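# Hang the blue mug on the mug tree

## Task

Put the blue mug onto the mug tree so it hangs by its handle from the tree, not sitting on or touching the tree's base.

## Robot and tools

Robot: two arms, left_arm (on the +y side) and right_arm, each ending in a five-finger hand. right_arm has a right hand; left_arm has its mirror image, a left hand. Base positions in the scene frame: left_arm (-0.022, +0.329, +0.016) m, right_arm (+0.049, -0.320, +0.003) m, each turned slightly about z. A two-camera stand is fixed behind the arms.

Frames. Scene frame: origin at table-top height halfway between the nominal bases, +z up, +x out over the table. Hand poses, offsets, targets and wrist-camera poses are in each arm's own base frame; fixed cameras and the table use the scene frame. Each arm has a hand point about 0.05 m in front of the palm and 0.15 m past the wrist face: its +z runs along straight fingers, +y out of the palm, +x across the palm away from the thumb on the right hand (toward the thumb on the left). Straight fingers extend 0.06-0.07 m beyond the point along +z, 0.06 m back along -y. A wrist bracket on the little-finger side can strike objects. Rest error of 1-5 cm, usually low, is normal and not a contact sign.

A row is 28 numbers, each in [-1, 1], always including both arms: left dx, dy, dz, rx, ry, rz, then left thumb_turn, thumb_bend, index, middle, ring, little, force_limit, speed; then the same 14 for the right arm. Pose part: an offset (not a pose) from that arm's current Hand target, along that arm's base axes; 1.0 = 0.6 m or 180 degrees; rx, ry, rz form one rotation vector, turning about the Hand target's position. Six zeros re-request the current Hand target. Hand motors: -1 open/straight, +1 closed (thumb_turn +1 puts the thumb opposite the fingers). force_limit maps -1..+1 to about 0..10 N fingertip force (thumb motors 0..15 N). speed: rises linearly to full at +0.48; full travel 0.49 s. Use speed about -0.94 or lower for a gentle grip. Hand numbers always mean something: to keep a hand as it is, resend its last carried-out eight numbers (or, if none yet, hand_measured plus hand_force_limit and hand_speed). A motor only starts when its target changes by at least 0.002. The turned-in thumb with fingers holds objects about 0.035-0.065 m thick, handles down to about 0.025 m.

Tools.
execute_actions(actions, cameras): actions is a list of actions; each action is up to 15 rows, one per 1/30 s step, the last row held for the remaining steps. Every row in an action is an offset from the Hand target at that action's start. cameras: list of names, ["all"], or [] for none; default shows all only when actions is empty.
move(target, speed, blend, blocking, cameras): target is one 28-number row or a list of up to 15 rows; every row is an offset from the same starting Hand targets, not from the previous row. Paths are straight, all arms finish together, capped at 10 s. speed in m/s, 0.002 to 4.3, default 0.25 (turn rate up to twice that in rad/s); one value or one per target. blend in m rounds corners in a list; 0 stops at each. blocking=false returns after about 0.5 s while the move continues. Moves do not avoid obstacles or the other arm; faster moves lag more and hit harder. Route around an arm's own base rather than near it.
wait(seconds 0-10, cameras): lets the scene run holding last commands.
stop(cameras): brakes a running move.
zoom_image(camera, region [x0,y0,x1,y1] pixels, up to 504x504): enlarges part of the latest image of cam_high, cam_low, cam_left_wrist or cam_right_wrist.
show_instructions(): shows reference images.
finished_scene(scene): ends the current scene by its number; irreversible.

Results: end_effector_position (m) and end_effector_quat_wxyz in the arm's base frame; Hand target (the clipped last commanded pose, base for next offsets); Joint positions, velocities (may read within noise), torques (include arm weight, sign toward larger joint value); hand_measured, hand_stopped_by (moving, target, force, stalled, fault), hand_load_n (positive when pushed open; near 0 after a lost grip), hand_force_limit, hand_speed. A move adds a 'move:' line: done, off_target, moving, held or fault, plus limits such as paced (pose clipped) or held (steps withheld). Cameras: cam_high, cam_low (896x504), cam_left_wrist, cam_right_wrist (672x504, fisheye). Orientation commands are clipped to within 40 degrees of the current measured orientation each step.

Avoid: dropping the mug or releasing it while moving, slamming or hard pressing on the tree or table, knocking anything off the work area, contact or squeezing between the two hands, excess finger force from fast swings or twists, long stretched holds that overheat motors (MOTOR HOT at 85 °C, arm collapses at 100 °C). A blocked arm keeps pressing; command a target back past the hand point to release. Occasional outside pushes may nudge loose objects.

Each tool is called after "Request:" in YAML: its name, and indented under it one key for each argument.

Reference images:

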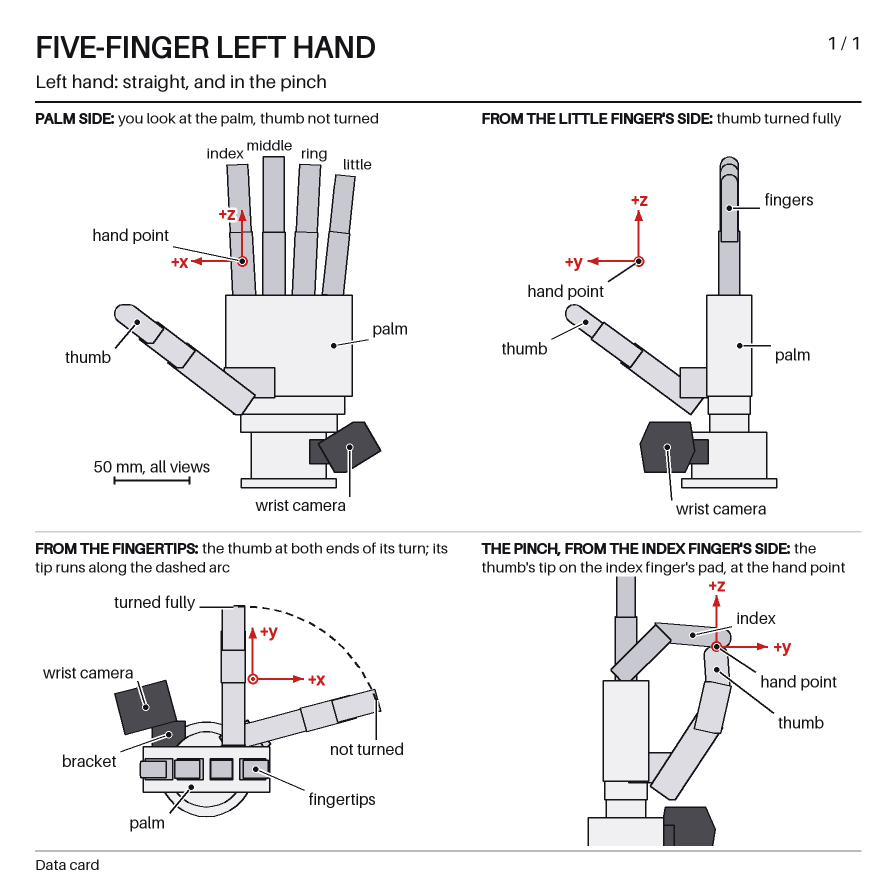

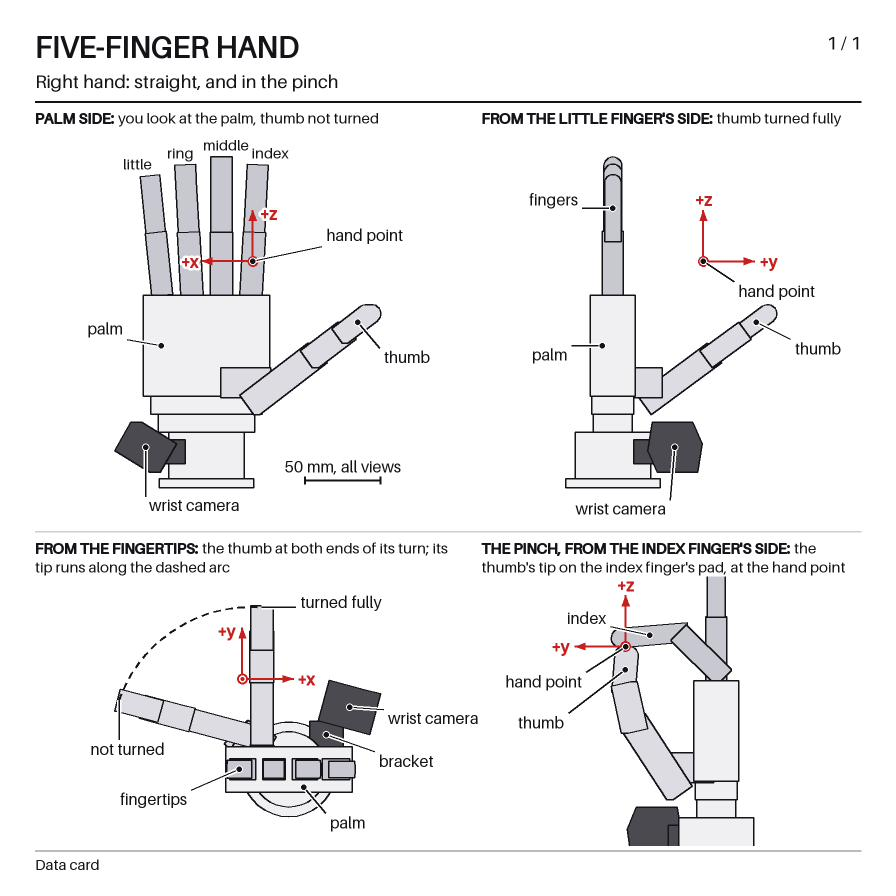

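## Session

Request:
execute_actions:
  actions: []

Scene clock: 0.00 s.
left_arm: end_effector_position=(+0.1413, +0.1567, +0.2122) hand_measured=(-1.000, -1.000, -1.000, -1.000, -1.000, -1.000) hand_load_n=(+0.0, +0.0, +0.0, +0.0, +0.0, +0.0) hand_stopped_by=(target, target, target, target, target, target) hand_force_limit=0.00 hand_speed=-0.80 end_effector_quat_wxyz=(+0.136, -0.026, +0.964, +0.226) | right_arm: end_effector_position=(+0.5636, +0.6075, +0.2058) hand_measured=(-1.000, -1.000, -1.000, -1.000, -1.000, -1.000) hand_load_n=(+0.0, +0.0, +0.0, +0.0, +0.0, +0.0) hand_stopped_by=(target, target, target, target, target, target) hand_force_limit=0.00 hand_speed=-0.80 end_effector_quat_wxyz=(-0.657, +0.735, +0.082, +0.150)
Joint positions: left_arm=[0.129 0.52 0.662 -1.37 -0.42 1.719] | right_arm=[0.652 2.065 1.715 0.216 -0.801 -0.431]
Joint velocities: within noise
Joint torques (N m): no reading
Motor temperatures (°C): left_arm=[27 36 31 33 28 29] | right_arm=[30 32 30 29 26 34]
Heat: left arm: hottest shoulder 36 °C; right arm: hottest wrist roll 34 °C.
Hand target: left_arm +0.1466, +0.1574, +0.2247; +0.151, -0.029, +0.961, +0.228 | right_arm +0.5681, +0.6109, +0.2079; -0.659, +0.732, +0.084, +0.153

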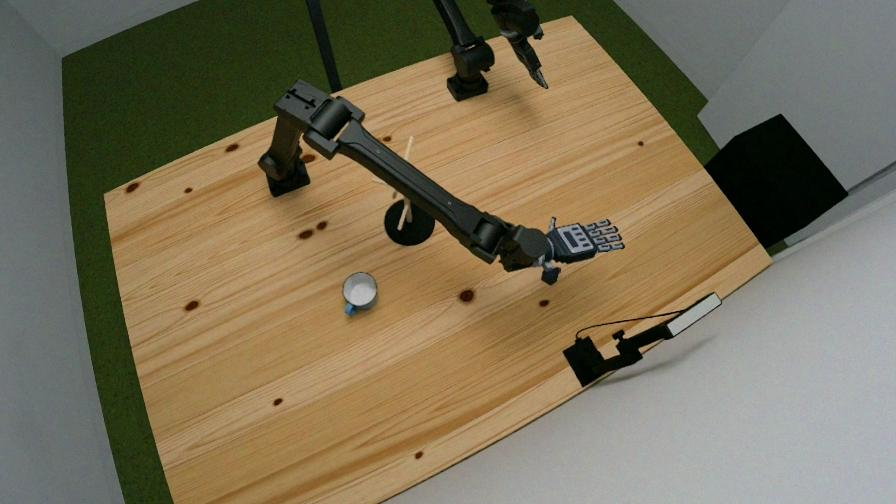

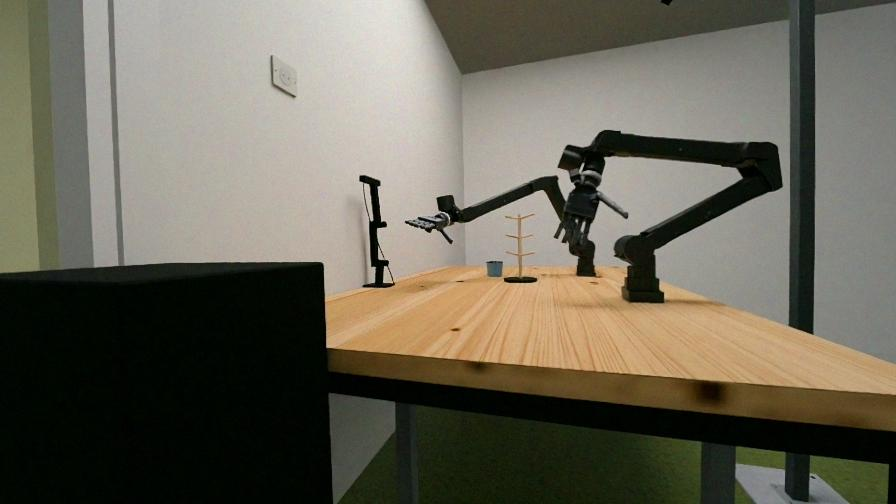

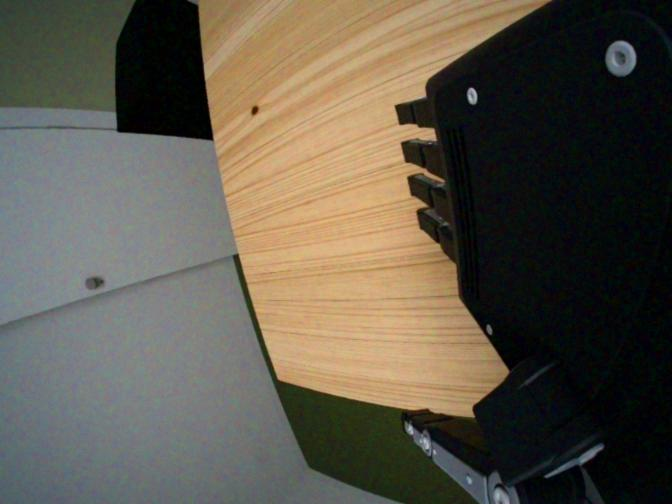

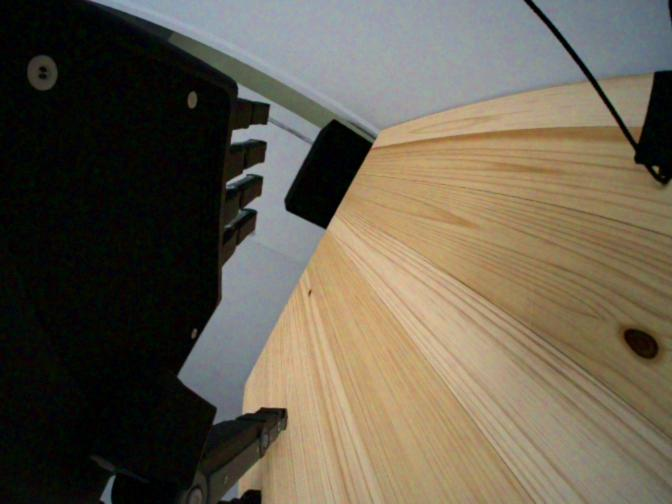

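Request:
zoom_image:
  camera: "cam_high"
  region: [300, 120, 500, 340]

Request:
zoom_image:
  camera: "cam_low"
  region: [400, 190, 600, 310]

Scaled by 2.291 from the camera's 896x504 image, which has a finer 1280x720 frame.

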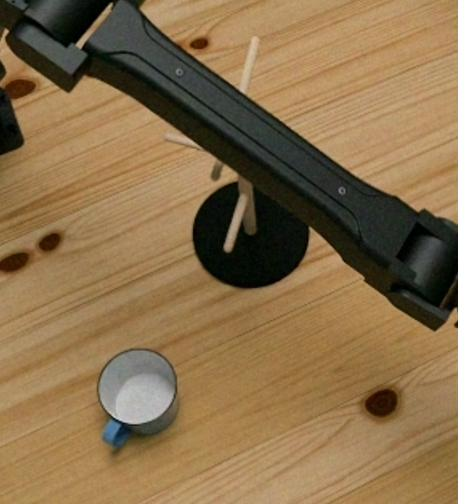

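Scaled by 2.520 from the camera's 896x504 image, which has a finer 1280x720 frame.

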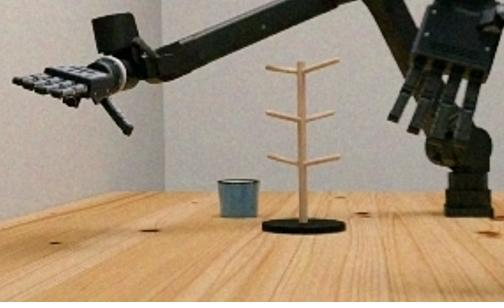

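Request:
move:
  target:
    - [0,0,0,0,0,0,-1,-1,-1,-1,-1,-1,0,-0.8,0,0,0.2667,0,0,0,-1,-1,-1,-1,-1,-1,0,-0.8]
    - [0,0,0,0,0,0,-1,-1,-1,-1,-1,-1,0,-0.8,0.053,-0.518,0.353,-0.237,-0.016,0.047,-1,-1,-1,-1,-1,-1,0,-0.8]
  blend: [0.05,0]

Scene clock: 26.03 s.
left_arm: end_effector_position=(+0.1413, +0.1567, +0.2122) hand_measured=(-1.000, -1.000, -1.000, -1.000, -1.000, -1.000) hand_load_n=(+0.0, +0.0, +0.0, +0.0, +0.0, +0.0) hand_stopped_by=(target, target, target, target, target, target) hand_force_limit=0.00 hand_speed=-0.80 end_effector_quat_wxyz=(+0.136, -0.026, +0.964, +0.226) | right_arm: end_effector_position=(+0.5914, +0.2991, +0.4209) hand_measured=(-1.000, -1.000, -1.000, -1.000, -1.000, -1.000) hand_load_n=(+0.0, +0.0, +0.0, +0.0, +0.0, -0.5) hand_stopped_by=(target, target, target, target, target, target) hand_force_limit=0.00 hand_speed=-0.80 end_effector_quat_wxyz=(-0.383, +0.893, +0.175, +0.157)
Joint positions: left_arm=[0.129 0.52 0.662 -1.37 -0.42 1.719] | right_arm=[0.342 2.035 2.663 -1.667 -0.703 -1.418]
Joint torques (N m): left_arm=[1.85 2.14 11.04 0.9 -0.3 0.02] | right_arm=[-0.15 -17.79 9.47 0.75 -0.26 -0.15]
Heat: left arm: hottest shoulder 36 °C; right arm: hottest shoulder 35 °C.
Hand target: left_arm +0.1466, +0.1574, +0.2247; +0.151, -0.029, +0.961, +0.228 | right_arm +0.5998, +0.3002, +0.4198; -0.354, +0.909, +0.202, +0.082
Off the commanded pose: left_arm 0.014 m, 2 deg | right_arm 0.009 m, 10 deg.
joint sent to its limit (right arm) — joint 4 (wrist pitch), lower limit. The joint targets are off in orientation, not in position.
move: off_target (left_arm, right_arm)

Request:
move:
  target: [0,0,0,0,0,0,-1,-1,-1,-1,-1,-1,0,-0.8,-0.3,-0.667,-0.1,-0.2366,-0.0162,0.047,-1,-1,-1,-1,-1,-1,0,-0.8]
  cameras: ["all"]

Scene clock: 29.97 s.
left_arm: end_effector_position=(+0.1413, +0.1567, +0.2122) hand_measured=(-1.000, -1.000, -1.000, -1.000, -1.000, -1.000) hand_load_n=(+0.0, +0.0, +0.0, +0.0, +0.0, +0.0) hand_stopped_by=(target, target, target, target, target, target) hand_force_limit=0.00 hand_speed=-0.80 end_effector_quat_wxyz=(+0.136, -0.026, +0.964, +0.226) | right_arm: end_effector_position=(+0.4243, -0.0954, +0.3603) hand_measured=(-1.000, -1.000, -1.000, -1.000, -1.000, -1.000) hand_load_n=(+0.0, +0.0, +0.0, +0.0, +0.0, +0.0) hand_stopped_by=(target, target, target, target, target, target) hand_force_limit=0.00 hand_speed=-0.80 end_effector_quat_wxyz=(+0.057, +0.967, +0.235, +0.076)
Joint positions: left_arm=[0.129 0.52 0.662 -1.37 -0.42 1.719] | right_arm=[-0.034 1.363 1.638 -1.668 0.068 -2.087]
Joint torques (N m): left_arm=[1.2 3.14 11.22 0.96 -0.28 -0.01] | right_arm=[-0.85 -10.29 6.69 0.31 0.28 -0.12]
Heat: left arm: hottest shoulder 36 °C; right arm: hottest shoulder 35 °C.
Hand target: left_arm +0.1466, +0.1574, +0.2247; +0.151, -0.029, +0.961, +0.228 | right_arm +0.4199, -0.1001, +0.3597; +0.000, +0.956, +0.292, +0.000
Off the commanded pose: left_arm 0.014 m, 2 deg | right_arm 0.006 m, 13 deg.
joint sent to its limit (right arm) — joint 4 (wrist pitch), lower limit; joint 6 (wrist roll), lower limit. The joint targets are off in orientation, not in position.
move: off_target (left_arm, right_arm)

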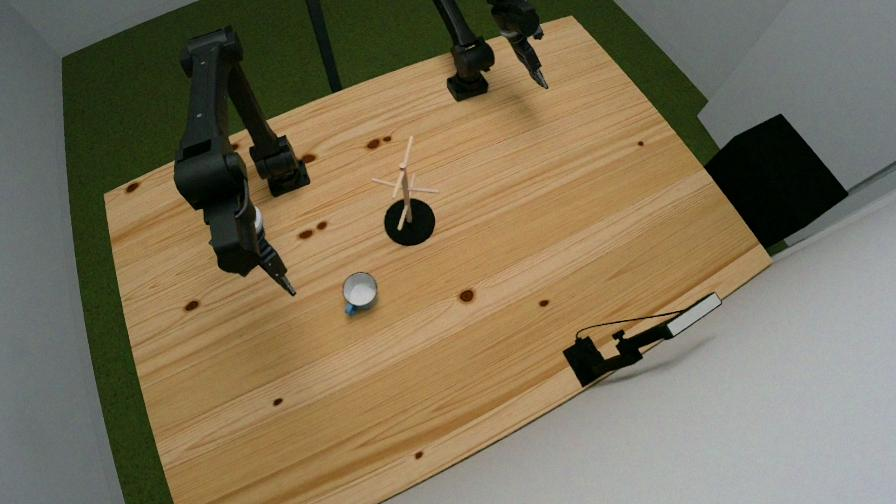

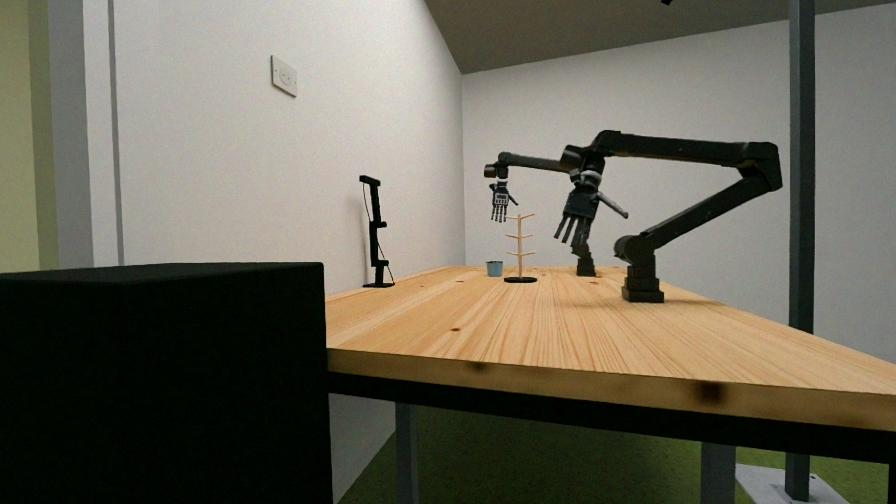

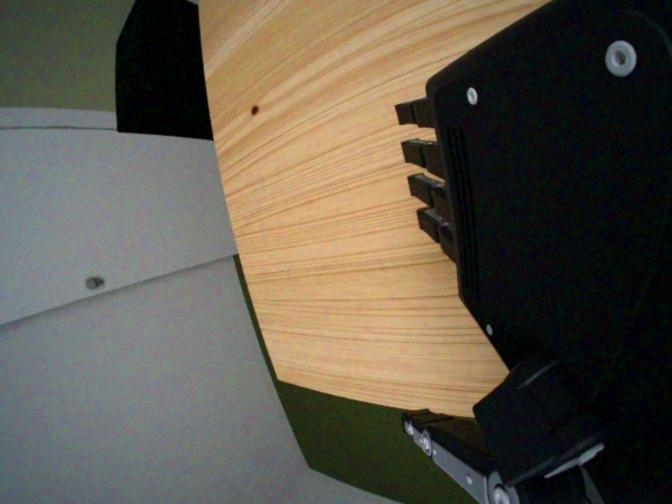

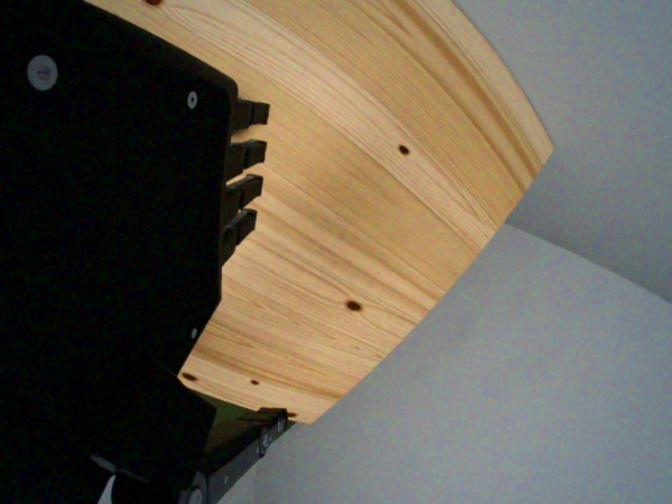

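Request:
zoom_image:
  camera: "cam_high"
  region: [350, 120, 460, 250]

Request:
zoom_image:
  camera: "cam_low"
  region: [470, 200, 560, 290]

Request:
zoom_image:
  camera: "cam_high"
  region: [320, 250, 400, 330]

Scaled by 3.877 from the camera's 896x504 image, which has a finer 1280x720 frame.

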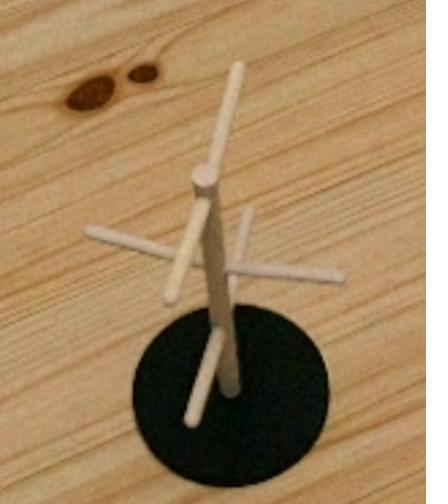

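Scaled by 5.600 from the camera's 896x504 image, which has a finer 1280x720 frame.

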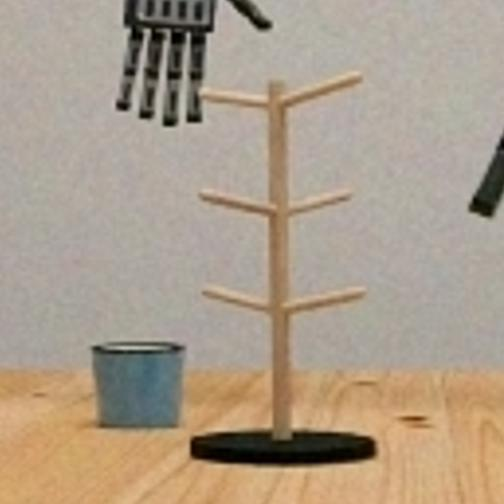

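Scaled by 6.300 from the camera's 896x504 image, which has a finer 1280x720 frame.

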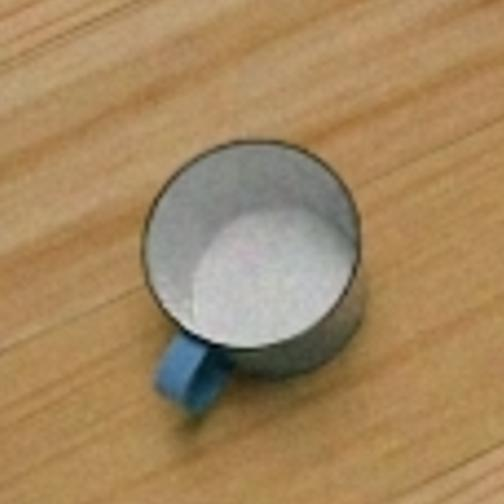

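Request:
zoom_image:
  camera: "cam_low"
  region: [560, 220, 700, 310]

Request:
zoom_image:
  camera: "cam_high"
  region: [420, 40, 560, 120]

Request:
zoom_image:
  camera: "cam_high"
  region: [170, 120, 330, 310]

Scaled by 3.600 from the camera's 896x504 image, which has a finer 1280x720 frame.

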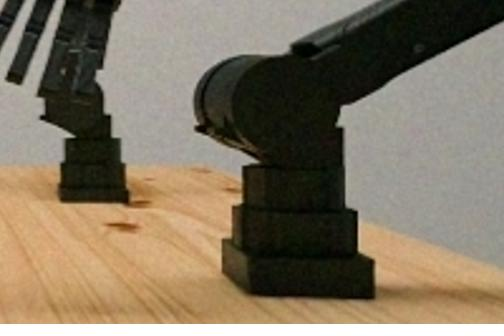

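Scaled by 3.600 from the camera's 896x504 image, which has a finer 1280x720 frame.

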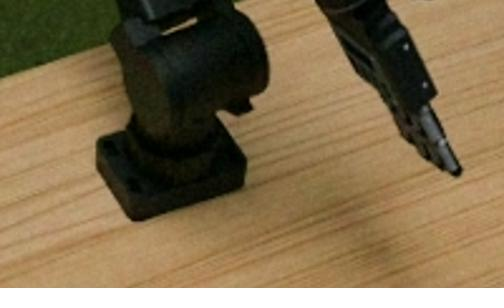

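Scaled by 2.653 from the camera's 896x504 image, which has a finer 1280x720 frame.

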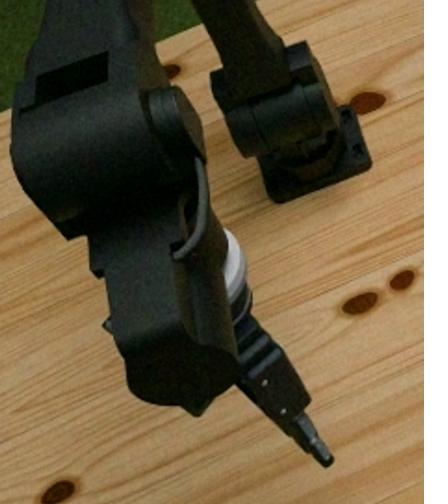

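Request:
move:
  target: [0,0,0,0,0,0,-1,-1,-1,-1,-1,-1,0,-0.8,-0.0448,0.3702,-0.2328,0,0,0.0444,1,-1,-0.2,-0.2,0,0,-0.4,0]
  cameras: ["all"]

Scene clock: 79.27 s.
left_arm: end_effector_position=(+0.1413, +0.1567, +0.2122) hand_measured=(-1.000, -1.000, -1.000, -1.000, -1.000, -1.000) hand_load_n=(+0.5, +0.0, +0.0, +0.0, +0.0, +0.0) hand_stopped_by=(target, target, target, target, target, target) hand_force_limit=0.00 hand_speed=-0.80 end_effector_quat_wxyz=(+0.136, -0.026, +0.964, +0.226) | right_arm: end_effector_position=(+0.3921, +0.1173, +0.2262) hand_measured=(+1.000, -1.000, -0.200, -0.200, +0.000, +0.000) hand_load_n=(+0.0, +0.0, +0.0, +0.0, +0.0, +0.5) hand_stopped_by=(target, target, target, target, target, target) hand_force_limit=-0.40 hand_speed=0.00 end_effector_quat_wxyz=(+0.001, +0.933, +0.360, +0.003)
Joint positions: left_arm=[0.129 0.52 0.662 -1.37 -0.42 1.719] | right_arm=[0.455 1.424 1.369 -1.51 0.002 -1.852]
Joint torques (N m): left_arm=[1.03 3.08 11.28 1.14 -0.23 0.07] | right_arm=[0.56 -9.7 7.04 0.59 0.04 0.12]
Motor temperatures (°C): left_arm=[27 35 36 33 28 29] | right_arm=[30 34 34 28 26 33]
Heat: left arm: hottest elbow 36 °C; right arm: hottest shoulder 34 °C.
Hand target: left_arm +0.1466, +0.1574, +0.2247; +0.151, -0.029, +0.961, +0.228 | right_arm +0.3930, +0.1221, +0.2202; +0.000, +0.934, +0.358, +0.000
Off the commanded pose: left_arm 0.014 m, 2 deg | right_arm 0.008 m, 0 deg.
move: off_target (left_arm)

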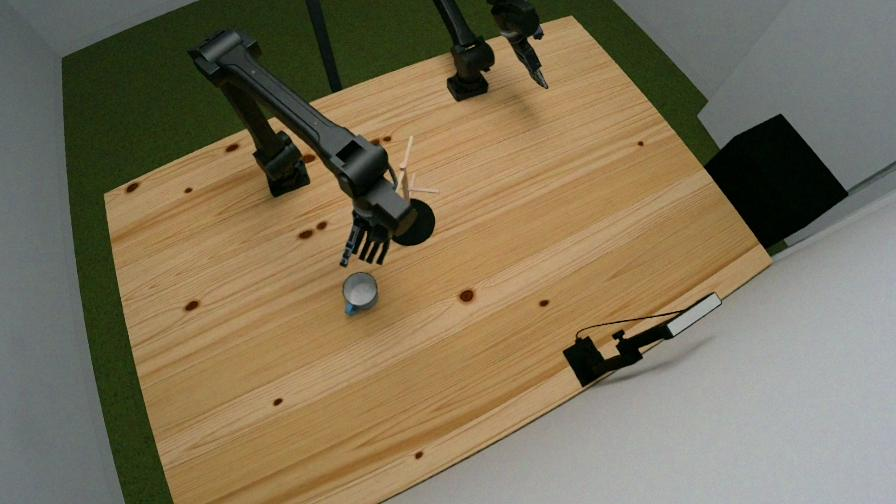

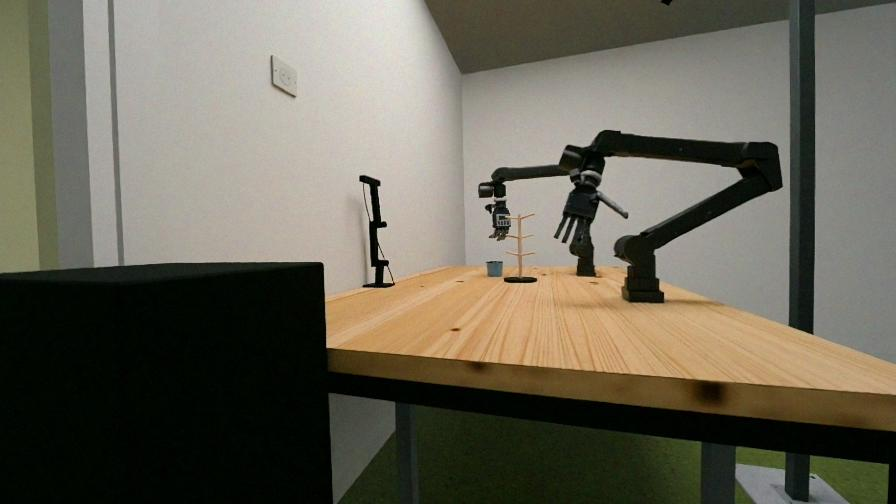

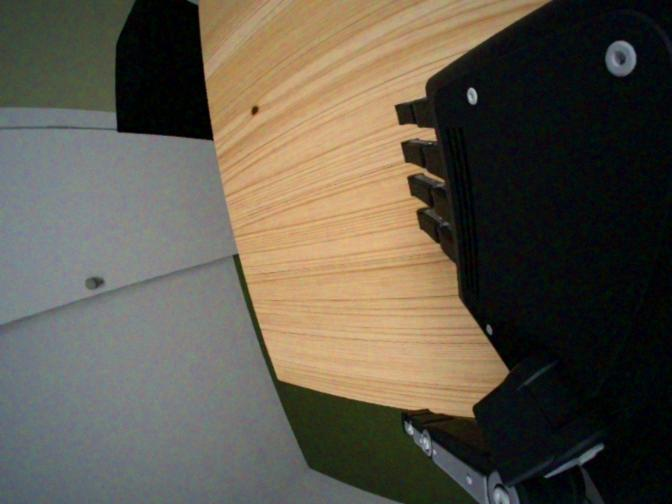

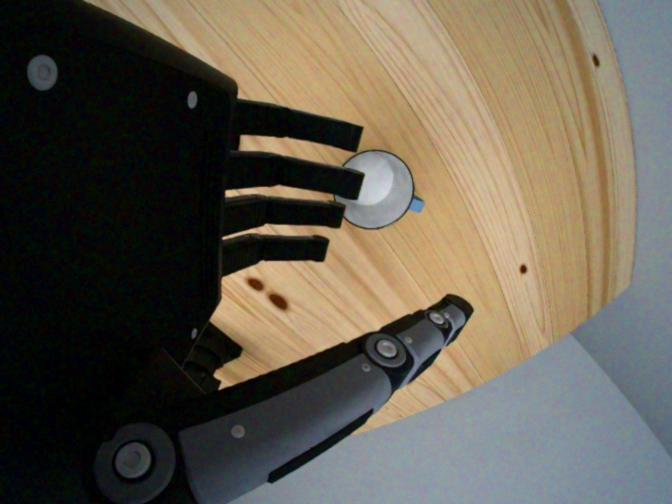

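Request:
zoom_image:
  camera: "cam_right_wrist"
  region: [300, 110, 480, 260]

Request:
zoom_image:
  camera: "cam_high"
  region: [320, 200, 440, 330]

Request:
zoom_image:
  camera: "cam_low"
  region: [460, 160, 560, 290]

Scaled by 2.800 from the camera's 672x504 image, which has a finer 960x720 frame.

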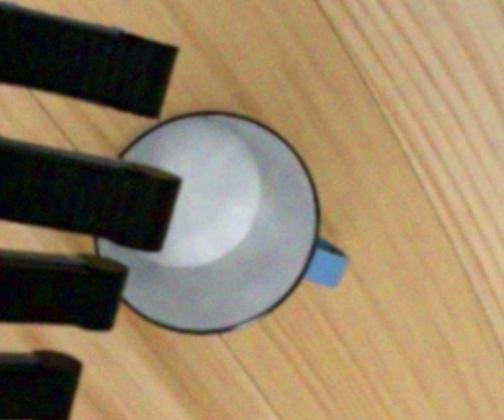

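Scaled by 3.877 from the camera's 896x504 image, which has a finer 1280x720 frame.

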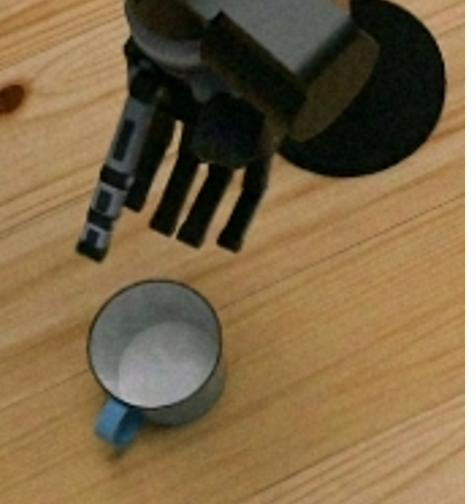

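Scaled by 3.877 from the camera's 896x504 image, which has a finer 1280x720 frame.

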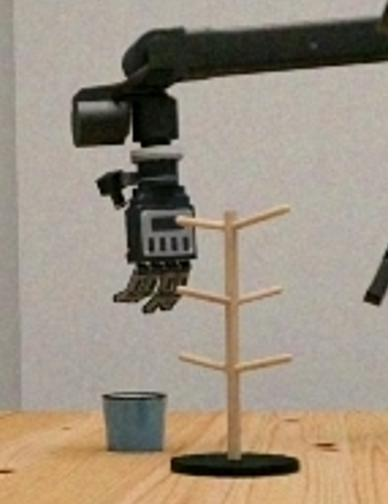

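Request:
zoom_image:
  camera: "cam_right_wrist"
  region: [220, 100, 640, 400]

Scaled by 1.200 from the camera's 672x504 image, which has a finer 960x720 frame.

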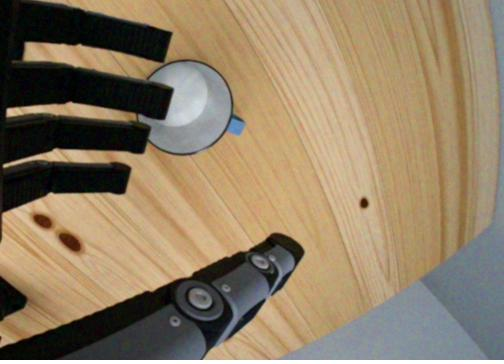

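Request:
move:
  target: [0,0,0,0,0,0,-1,-1,-1,-1,-1,-1,0,-0.8,0.0178,0.0333,-0.1167,0,0,-0.1167,1,-1,-0.2,-0.2,0,0,-0.4,0]
  cameras: ["cam_high","cam_low","cam_right_wrist"]

Request:
zoom_image:
  camera: "cam_right_wrist"
  region: [220, 100, 520, 400]

Scene clock: 93.67 s.
left_arm: end_effector_position=(+0.1413, +0.1567, +0.2122) hand_measured=(-1.000, -1.000, -1.000, -1.000, -1.000, -1.000) hand_load_n=(+0.0, +0.0, +0.0, +0.0, +0.0, +0.0) hand_stopped_by=(target, target, target, target, target, target) hand_force_limit=0.00 hand_speed=-0.80 end_effector_quat_wxyz=(+0.136, -0.026, +0.964, +0.226) | right_arm: end_effector_position=(+0.4054, +0.1357, +0.1600) hand_measured=(+1.000, -1.000, -0.200, -0.200, +0.000, +0.000) hand_load_n=(+0.0, +0.0, +0.0, +0.0, +0.0, +0.0) hand_stopped_by=(target, target, target, target, target, target) hand_force_limit=-0.40 hand_speed=0.00 end_effector_quat_wxyz=(-0.002, +0.983, +0.181, +0.008)
Joint positions: left_arm=[0.129 0.52 0.662 -1.37 -0.42 1.719] | right_arm=[0.458 1.552 1.336 -1.339 0 -1.477]
Joint torques (N m): left_arm=[1.44 3.08 11.14 0.76 -0.3 0.05] | right_arm=[1.32 -11.11 6.58 0.58 0.12 0.1]
Heat: left arm: hottest elbow 37 °C; right arm: hottest elbow 35 °C.
Hand target: left_arm +0.1466, +0.1574, +0.2247; +0.151, -0.029, +0.961, +0.228 | right_arm +0.4037, +0.1421, +0.1502; +0.000, +0.983, +0.182, +0.000
Off the commanded pose: left_arm 0.014 m, 2 deg | right_arm 0.012 m, 1 deg.
move: off_target (left_arm, right_arm)
Images, in order (width x height): cam_high 896x504, cam_low 896x504, cam_right_wrist 672x504.

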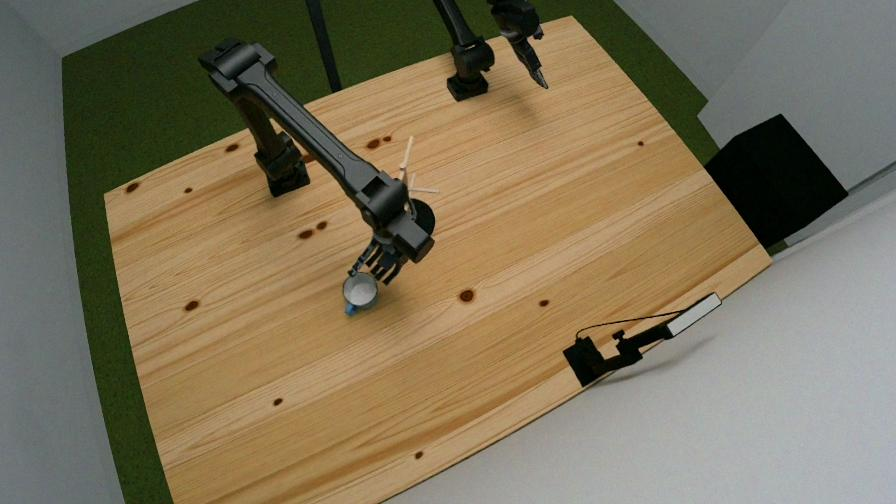

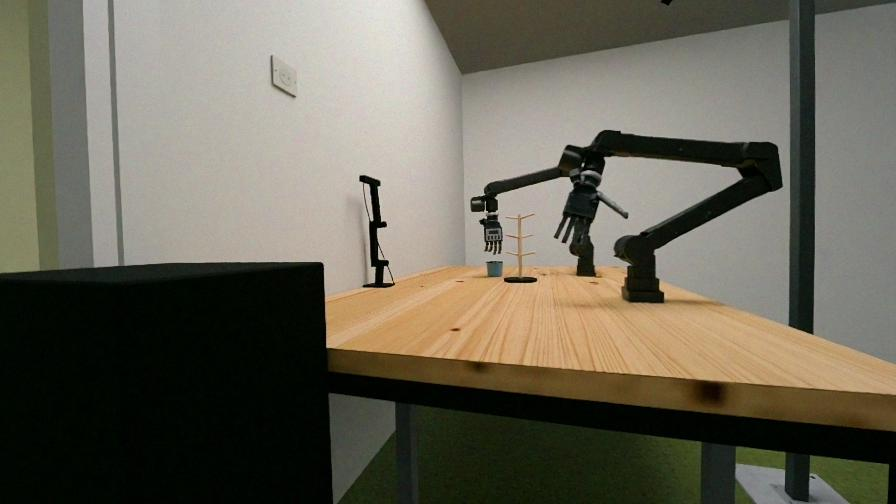

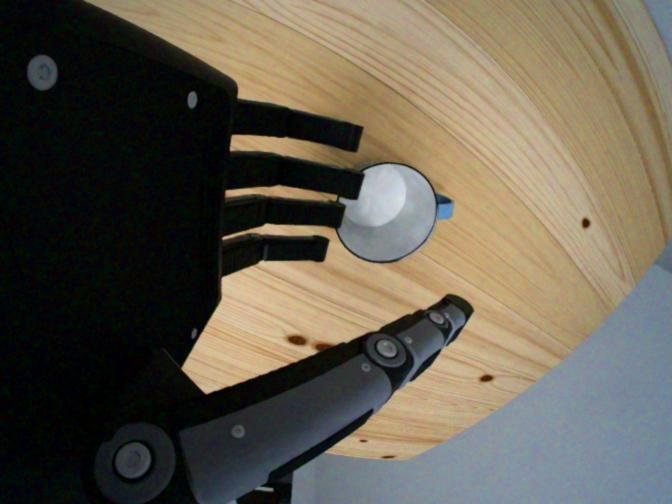

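Scaled by 1.680 from the camera's 672x504 image, which has a finer 960x720 frame.

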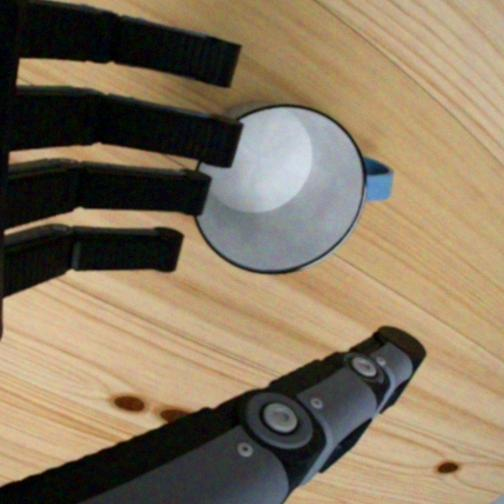

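Request:
move:
  target: [0,0,0,0,0,0,-1,-1,-1,-1,-1,-1,0,-0.8,-0.0087,0.0098,-0.097,0,0,0.0778,1,-1,-0.2,-0.2,0,0,-0.4,0]
  cameras: ["cam_high","cam_low","cam_right_wrist"]

Request:
zoom_image:
  camera: "cam_right_wrist"
  region: [220, 100, 520, 400]

Request:
zoom_image:
  camera: "cam_low"
  region: [440, 190, 560, 290]

Scene clock: 107.17 s.
left_arm: end_effector_position=(+0.1413, +0.1567, +0.2122) hand_measured=(-1.000, -1.000, -1.000, -1.000, -1.000, -1.000) hand_load_n=(+0.0, +0.0, +0.0, +0.0, +0.5, +0.0) hand_stopped_by=(target, target, target, target, target, target) hand_force_limit=0.00 hand_speed=-0.80 end_effector_quat_wxyz=(+0.136, -0.026, +0.964, +0.226) | right_arm: end_effector_position=(+0.4004, +0.1426, +0.1025) hand_measured=(+1.000, -1.000, -0.200, -0.200, +0.000, +0.000) hand_load_n=(+0.0, -0.5, +0.0, +0.0, +0.0, +0.0) hand_stopped_by=(target, target, target, target, target, target) hand_force_limit=-0.40 hand_speed=0.00 end_effector_quat_wxyz=(-0.002, +0.958, +0.288, +0.009)
Joint positions: left_arm=[0.129 0.52 0.662 -1.37 -0.42 1.719] | right_arm=[0.491 1.558 1.185 -1.18 0 -1.664]
Joint torques (N m): left_arm=[1.61 2.43 11.32 0.85 -0.27 0.01] | right_arm=[1.26 -10.64 6.13 0.58 0.11 -0.12]
Heat: left arm: hottest elbow 37 °C; right arm: hottest elbow 35 °C.
Hand target: left_arm +0.1466, +0.1574, +0.2247; +0.151, -0.029, +0.961, +0.228 | right_arm +0.3985, +0.1479, +0.0919; +0.000, +0.954, +0.300, +0.000
Off the commanded pose: left_arm 0.014 m, 2 deg | right_arm 0.012 m, 2 deg.
move: off_target (left_arm, right_arm)
Images, in order (width x height): cam_high 896x504, cam_low 896x504, cam_right_wrist 672x504.

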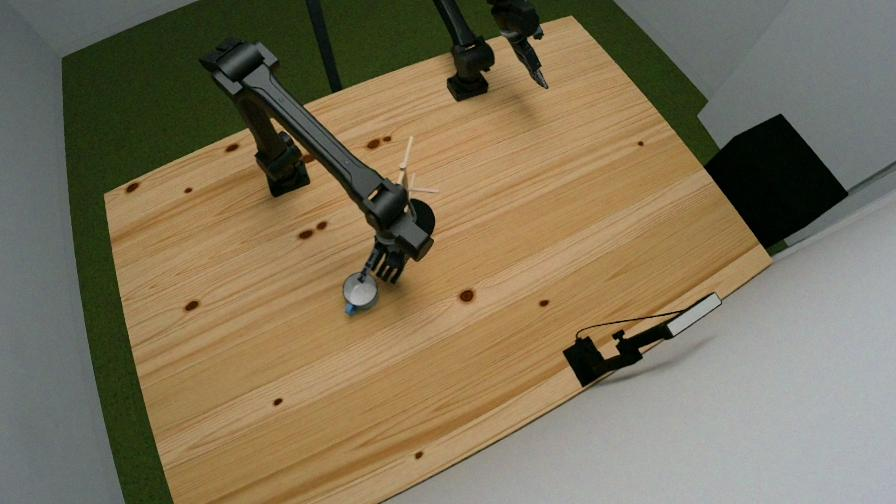

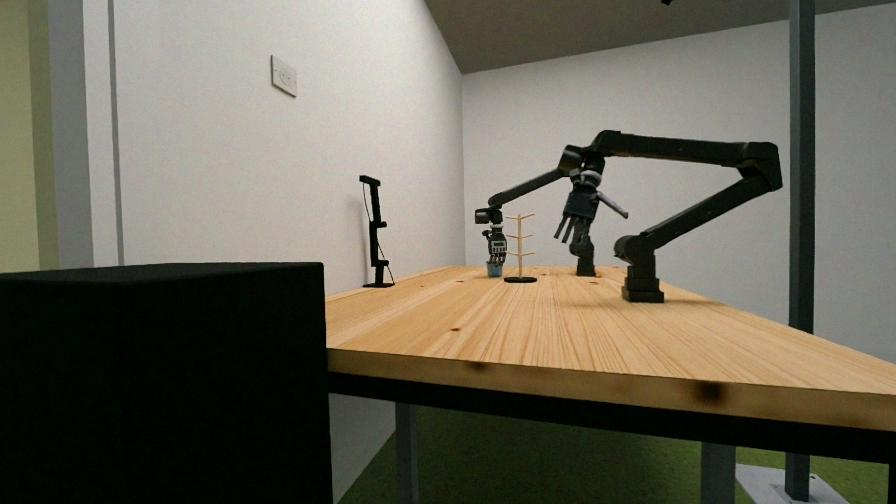

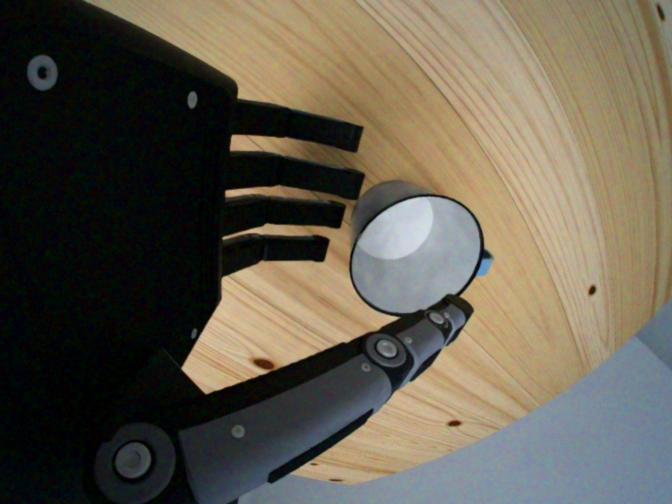

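Scaled by 1.680 from the camera's 672x504 image, which has a finer 960x720 frame.

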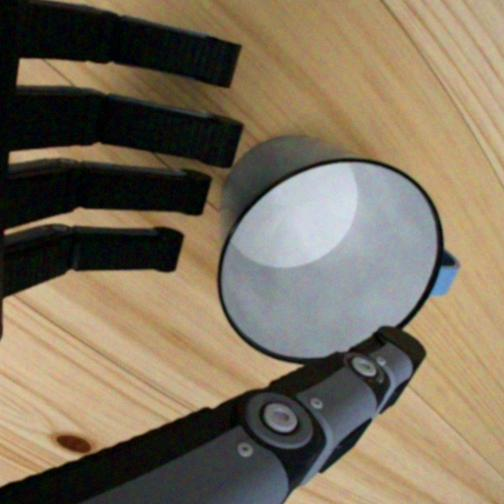

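Scaled by 4.200 from the camera's 896x504 image, which has a finer 1280x720 frame.

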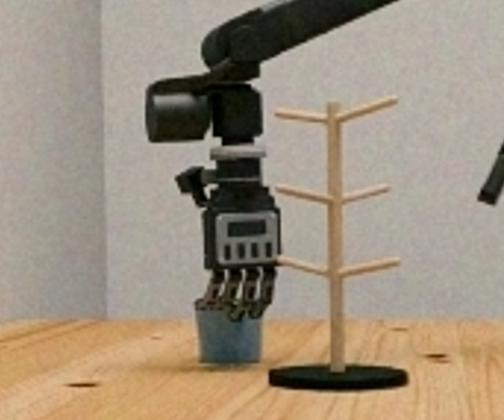

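Request:
move:
  target: [0,0,0,0,0,0,-1,-1,-1,-1,-1,-1,0,-0.8,0,0,-0.085,0,0,0,1,-1,-0.2,-0.2,0,0,-0.4,0]
  speed: 0.1
  cameras: ["cam_low","cam_right_wrist"]

Request:
zoom_image:
  camera: "cam_right_wrist"
  region: [220, 100, 520, 400]

Request:
zoom_image:
  camera: "cam_low"
  region: [460, 220, 540, 290]

Scene clock: 110.33 s.
left_arm: end_effector_position=(+0.1413, +0.1567, +0.2122) hand_measured=(-1.000, -1.000, -1.000, -1.000, -1.000, -1.000) hand_load_n=(+0.0, +0.0, +0.0, +0.0, +0.0, +0.0) hand_stopped_by=(target, target, target, target, target, target) hand_force_limit=0.00 hand_speed=-0.80 end_effector_quat_wxyz=(+0.136, -0.026, +0.964, +0.226) | right_arm: end_effector_position=(+0.4006, +0.1427, +0.0502) hand_measured=(+1.000, -1.000, -0.200, -0.200, +0.000, +0.000) hand_load_n=(+0.0, -0.5, +0.0, +0.0, +0.0, +0.0) hand_stopped_by=(target, target, target, target, target, target) hand_force_limit=-0.40 hand_speed=0.00 end_effector_quat_wxyz=(-0.002, +0.958, +0.288, +0.007)
Joint positions: left_arm=[0.129 0.52 0.662 -1.37 -0.42 1.719] | right_arm=[0.491 1.62 1.11 -1.046 0 -1.664]
Joint torques (N m): left_arm=[1.55 2.84 11.29 1.14 -0.25 0.02] | right_arm=[1.32 -10.99 5.86 0.54 0.11 -0.11]
Heat: left arm: hottest elbow 37 °C; right arm: hottest elbow 35 °C.
Hand target: left_arm +0.1466, +0.1574, +0.2247; +0.151, -0.029, +0.961, +0.228 | right_arm +0.3984, +0.1479, +0.0408; +0.000, +0.954, +0.300, +0.000
Off the commanded pose: left_arm 0.014 m, 2 deg | right_arm 0.011 m, 2 deg.
move: off_target (left_arm, right_arm)
Images, in order (width x height): cam_low 896x504, cam_right_wrist 672x504.

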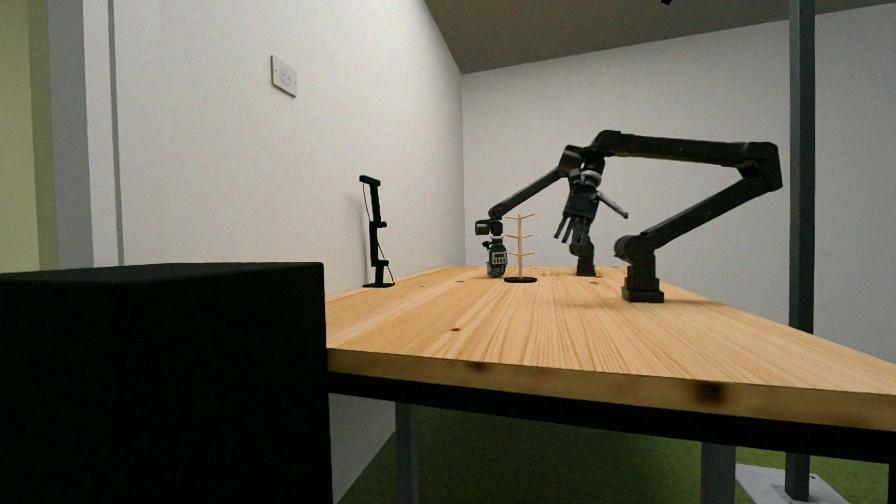

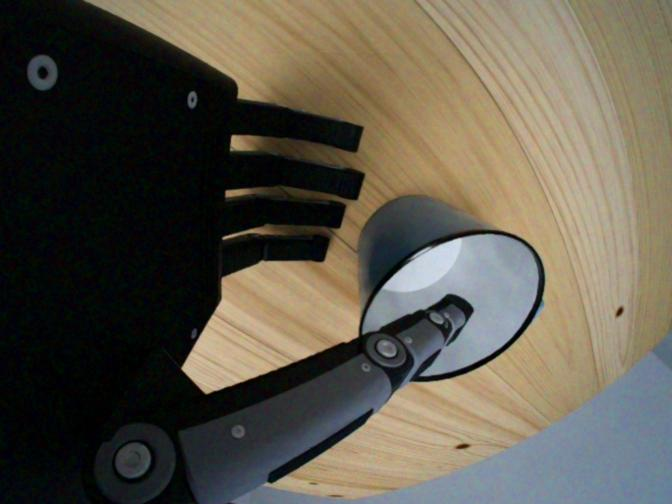

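Scaled by 1.680 from the camera's 672x504 image, which has a finer 960x720 frame.

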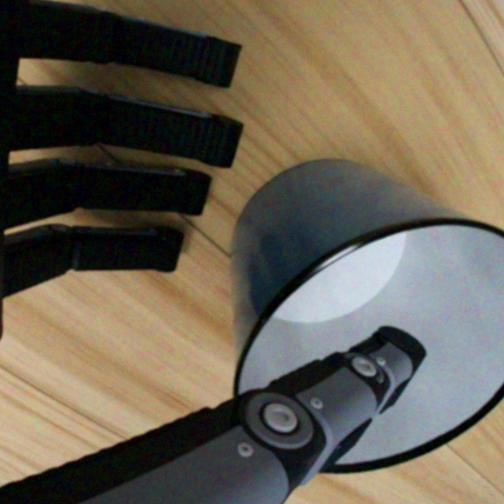

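Scaled by 6.300 from the camera's 896x504 image, which has a finer 1280x720 frame.

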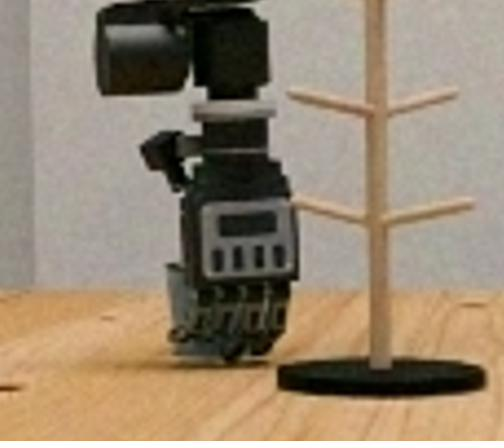

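Request:
move:
  target: [0,0,0,0,0,0,-1,-1,-1,-1,-1,-1,0,-0.8,0.0058,-0.0092,-0.0133,0,0,0,1,-1,-0.2,-0.2,0,0,-0.4,0]
  speed: 0.1
  cameras: ["cam_right_wrist"]

Scene clock: 112.23 s.
left_arm: end_effector_position=(+0.1413, +0.1567, +0.2122) hand_measured=(-1.000, -1.000, -1.000, -1.000, -1.000, -1.000) hand_load_n=(+0.0, +0.0, +0.0, +0.0, +0.0, +0.0) hand_stopped_by=(target, target, target, target, target, target) hand_force_limit=0.00 hand_speed=-0.80 end_effector_quat_wxyz=(+0.136, -0.026, +0.964, +0.226) | right_arm: end_effector_position=(+0.4034, +0.1440, +0.0492) hand_measured=(+1.000, -1.000, -0.200, -0.200, +0.000, +0.000) hand_load_n=(+0.0, +0.0, +0.0, -1.5, +0.5, +0.0) hand_stopped_by=(target, target, target, target, target, target) hand_force_limit=-0.40 hand_speed=0.00 end_effector_quat_wxyz=(-0.003, +0.956, +0.292, +0.012)
Joint positions: left_arm=[0.129 0.52 0.662 -1.37 -0.42 1.719] | right_arm=[0.491 1.621 1.108 -1.033 0 -1.672]
Joint torques (N m): left_arm=[1.44 2.14 11.11 0.94 -0.27 -0.04] | right_arm=[-0.09 -10.23 5.38 0.84 0.1 -0.16]
Heat: left arm: hottest elbow 37 °C; right arm: hottest elbow 34 °C.
Hand target: left_arm +0.1466, +0.1574, +0.2247; +0.151, -0.029, +0.961, +0.228 | right_arm +0.4019, +0.1424, +0.0329; +0.000, +0.954, +0.300, +0.000
Off the commanded pose: left_arm 0.014 m, 2 deg | right_arm 0.017 m, 2 deg.
move: off_target (left_arm, right_arm)
Images, in order (width x height): cam_right_wrist 672x504.

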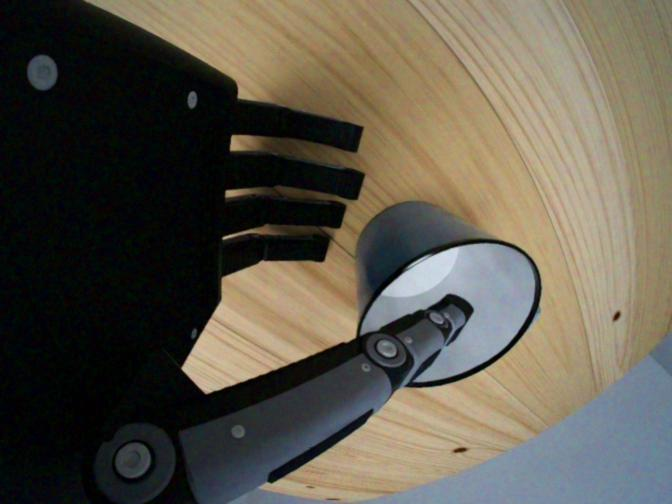

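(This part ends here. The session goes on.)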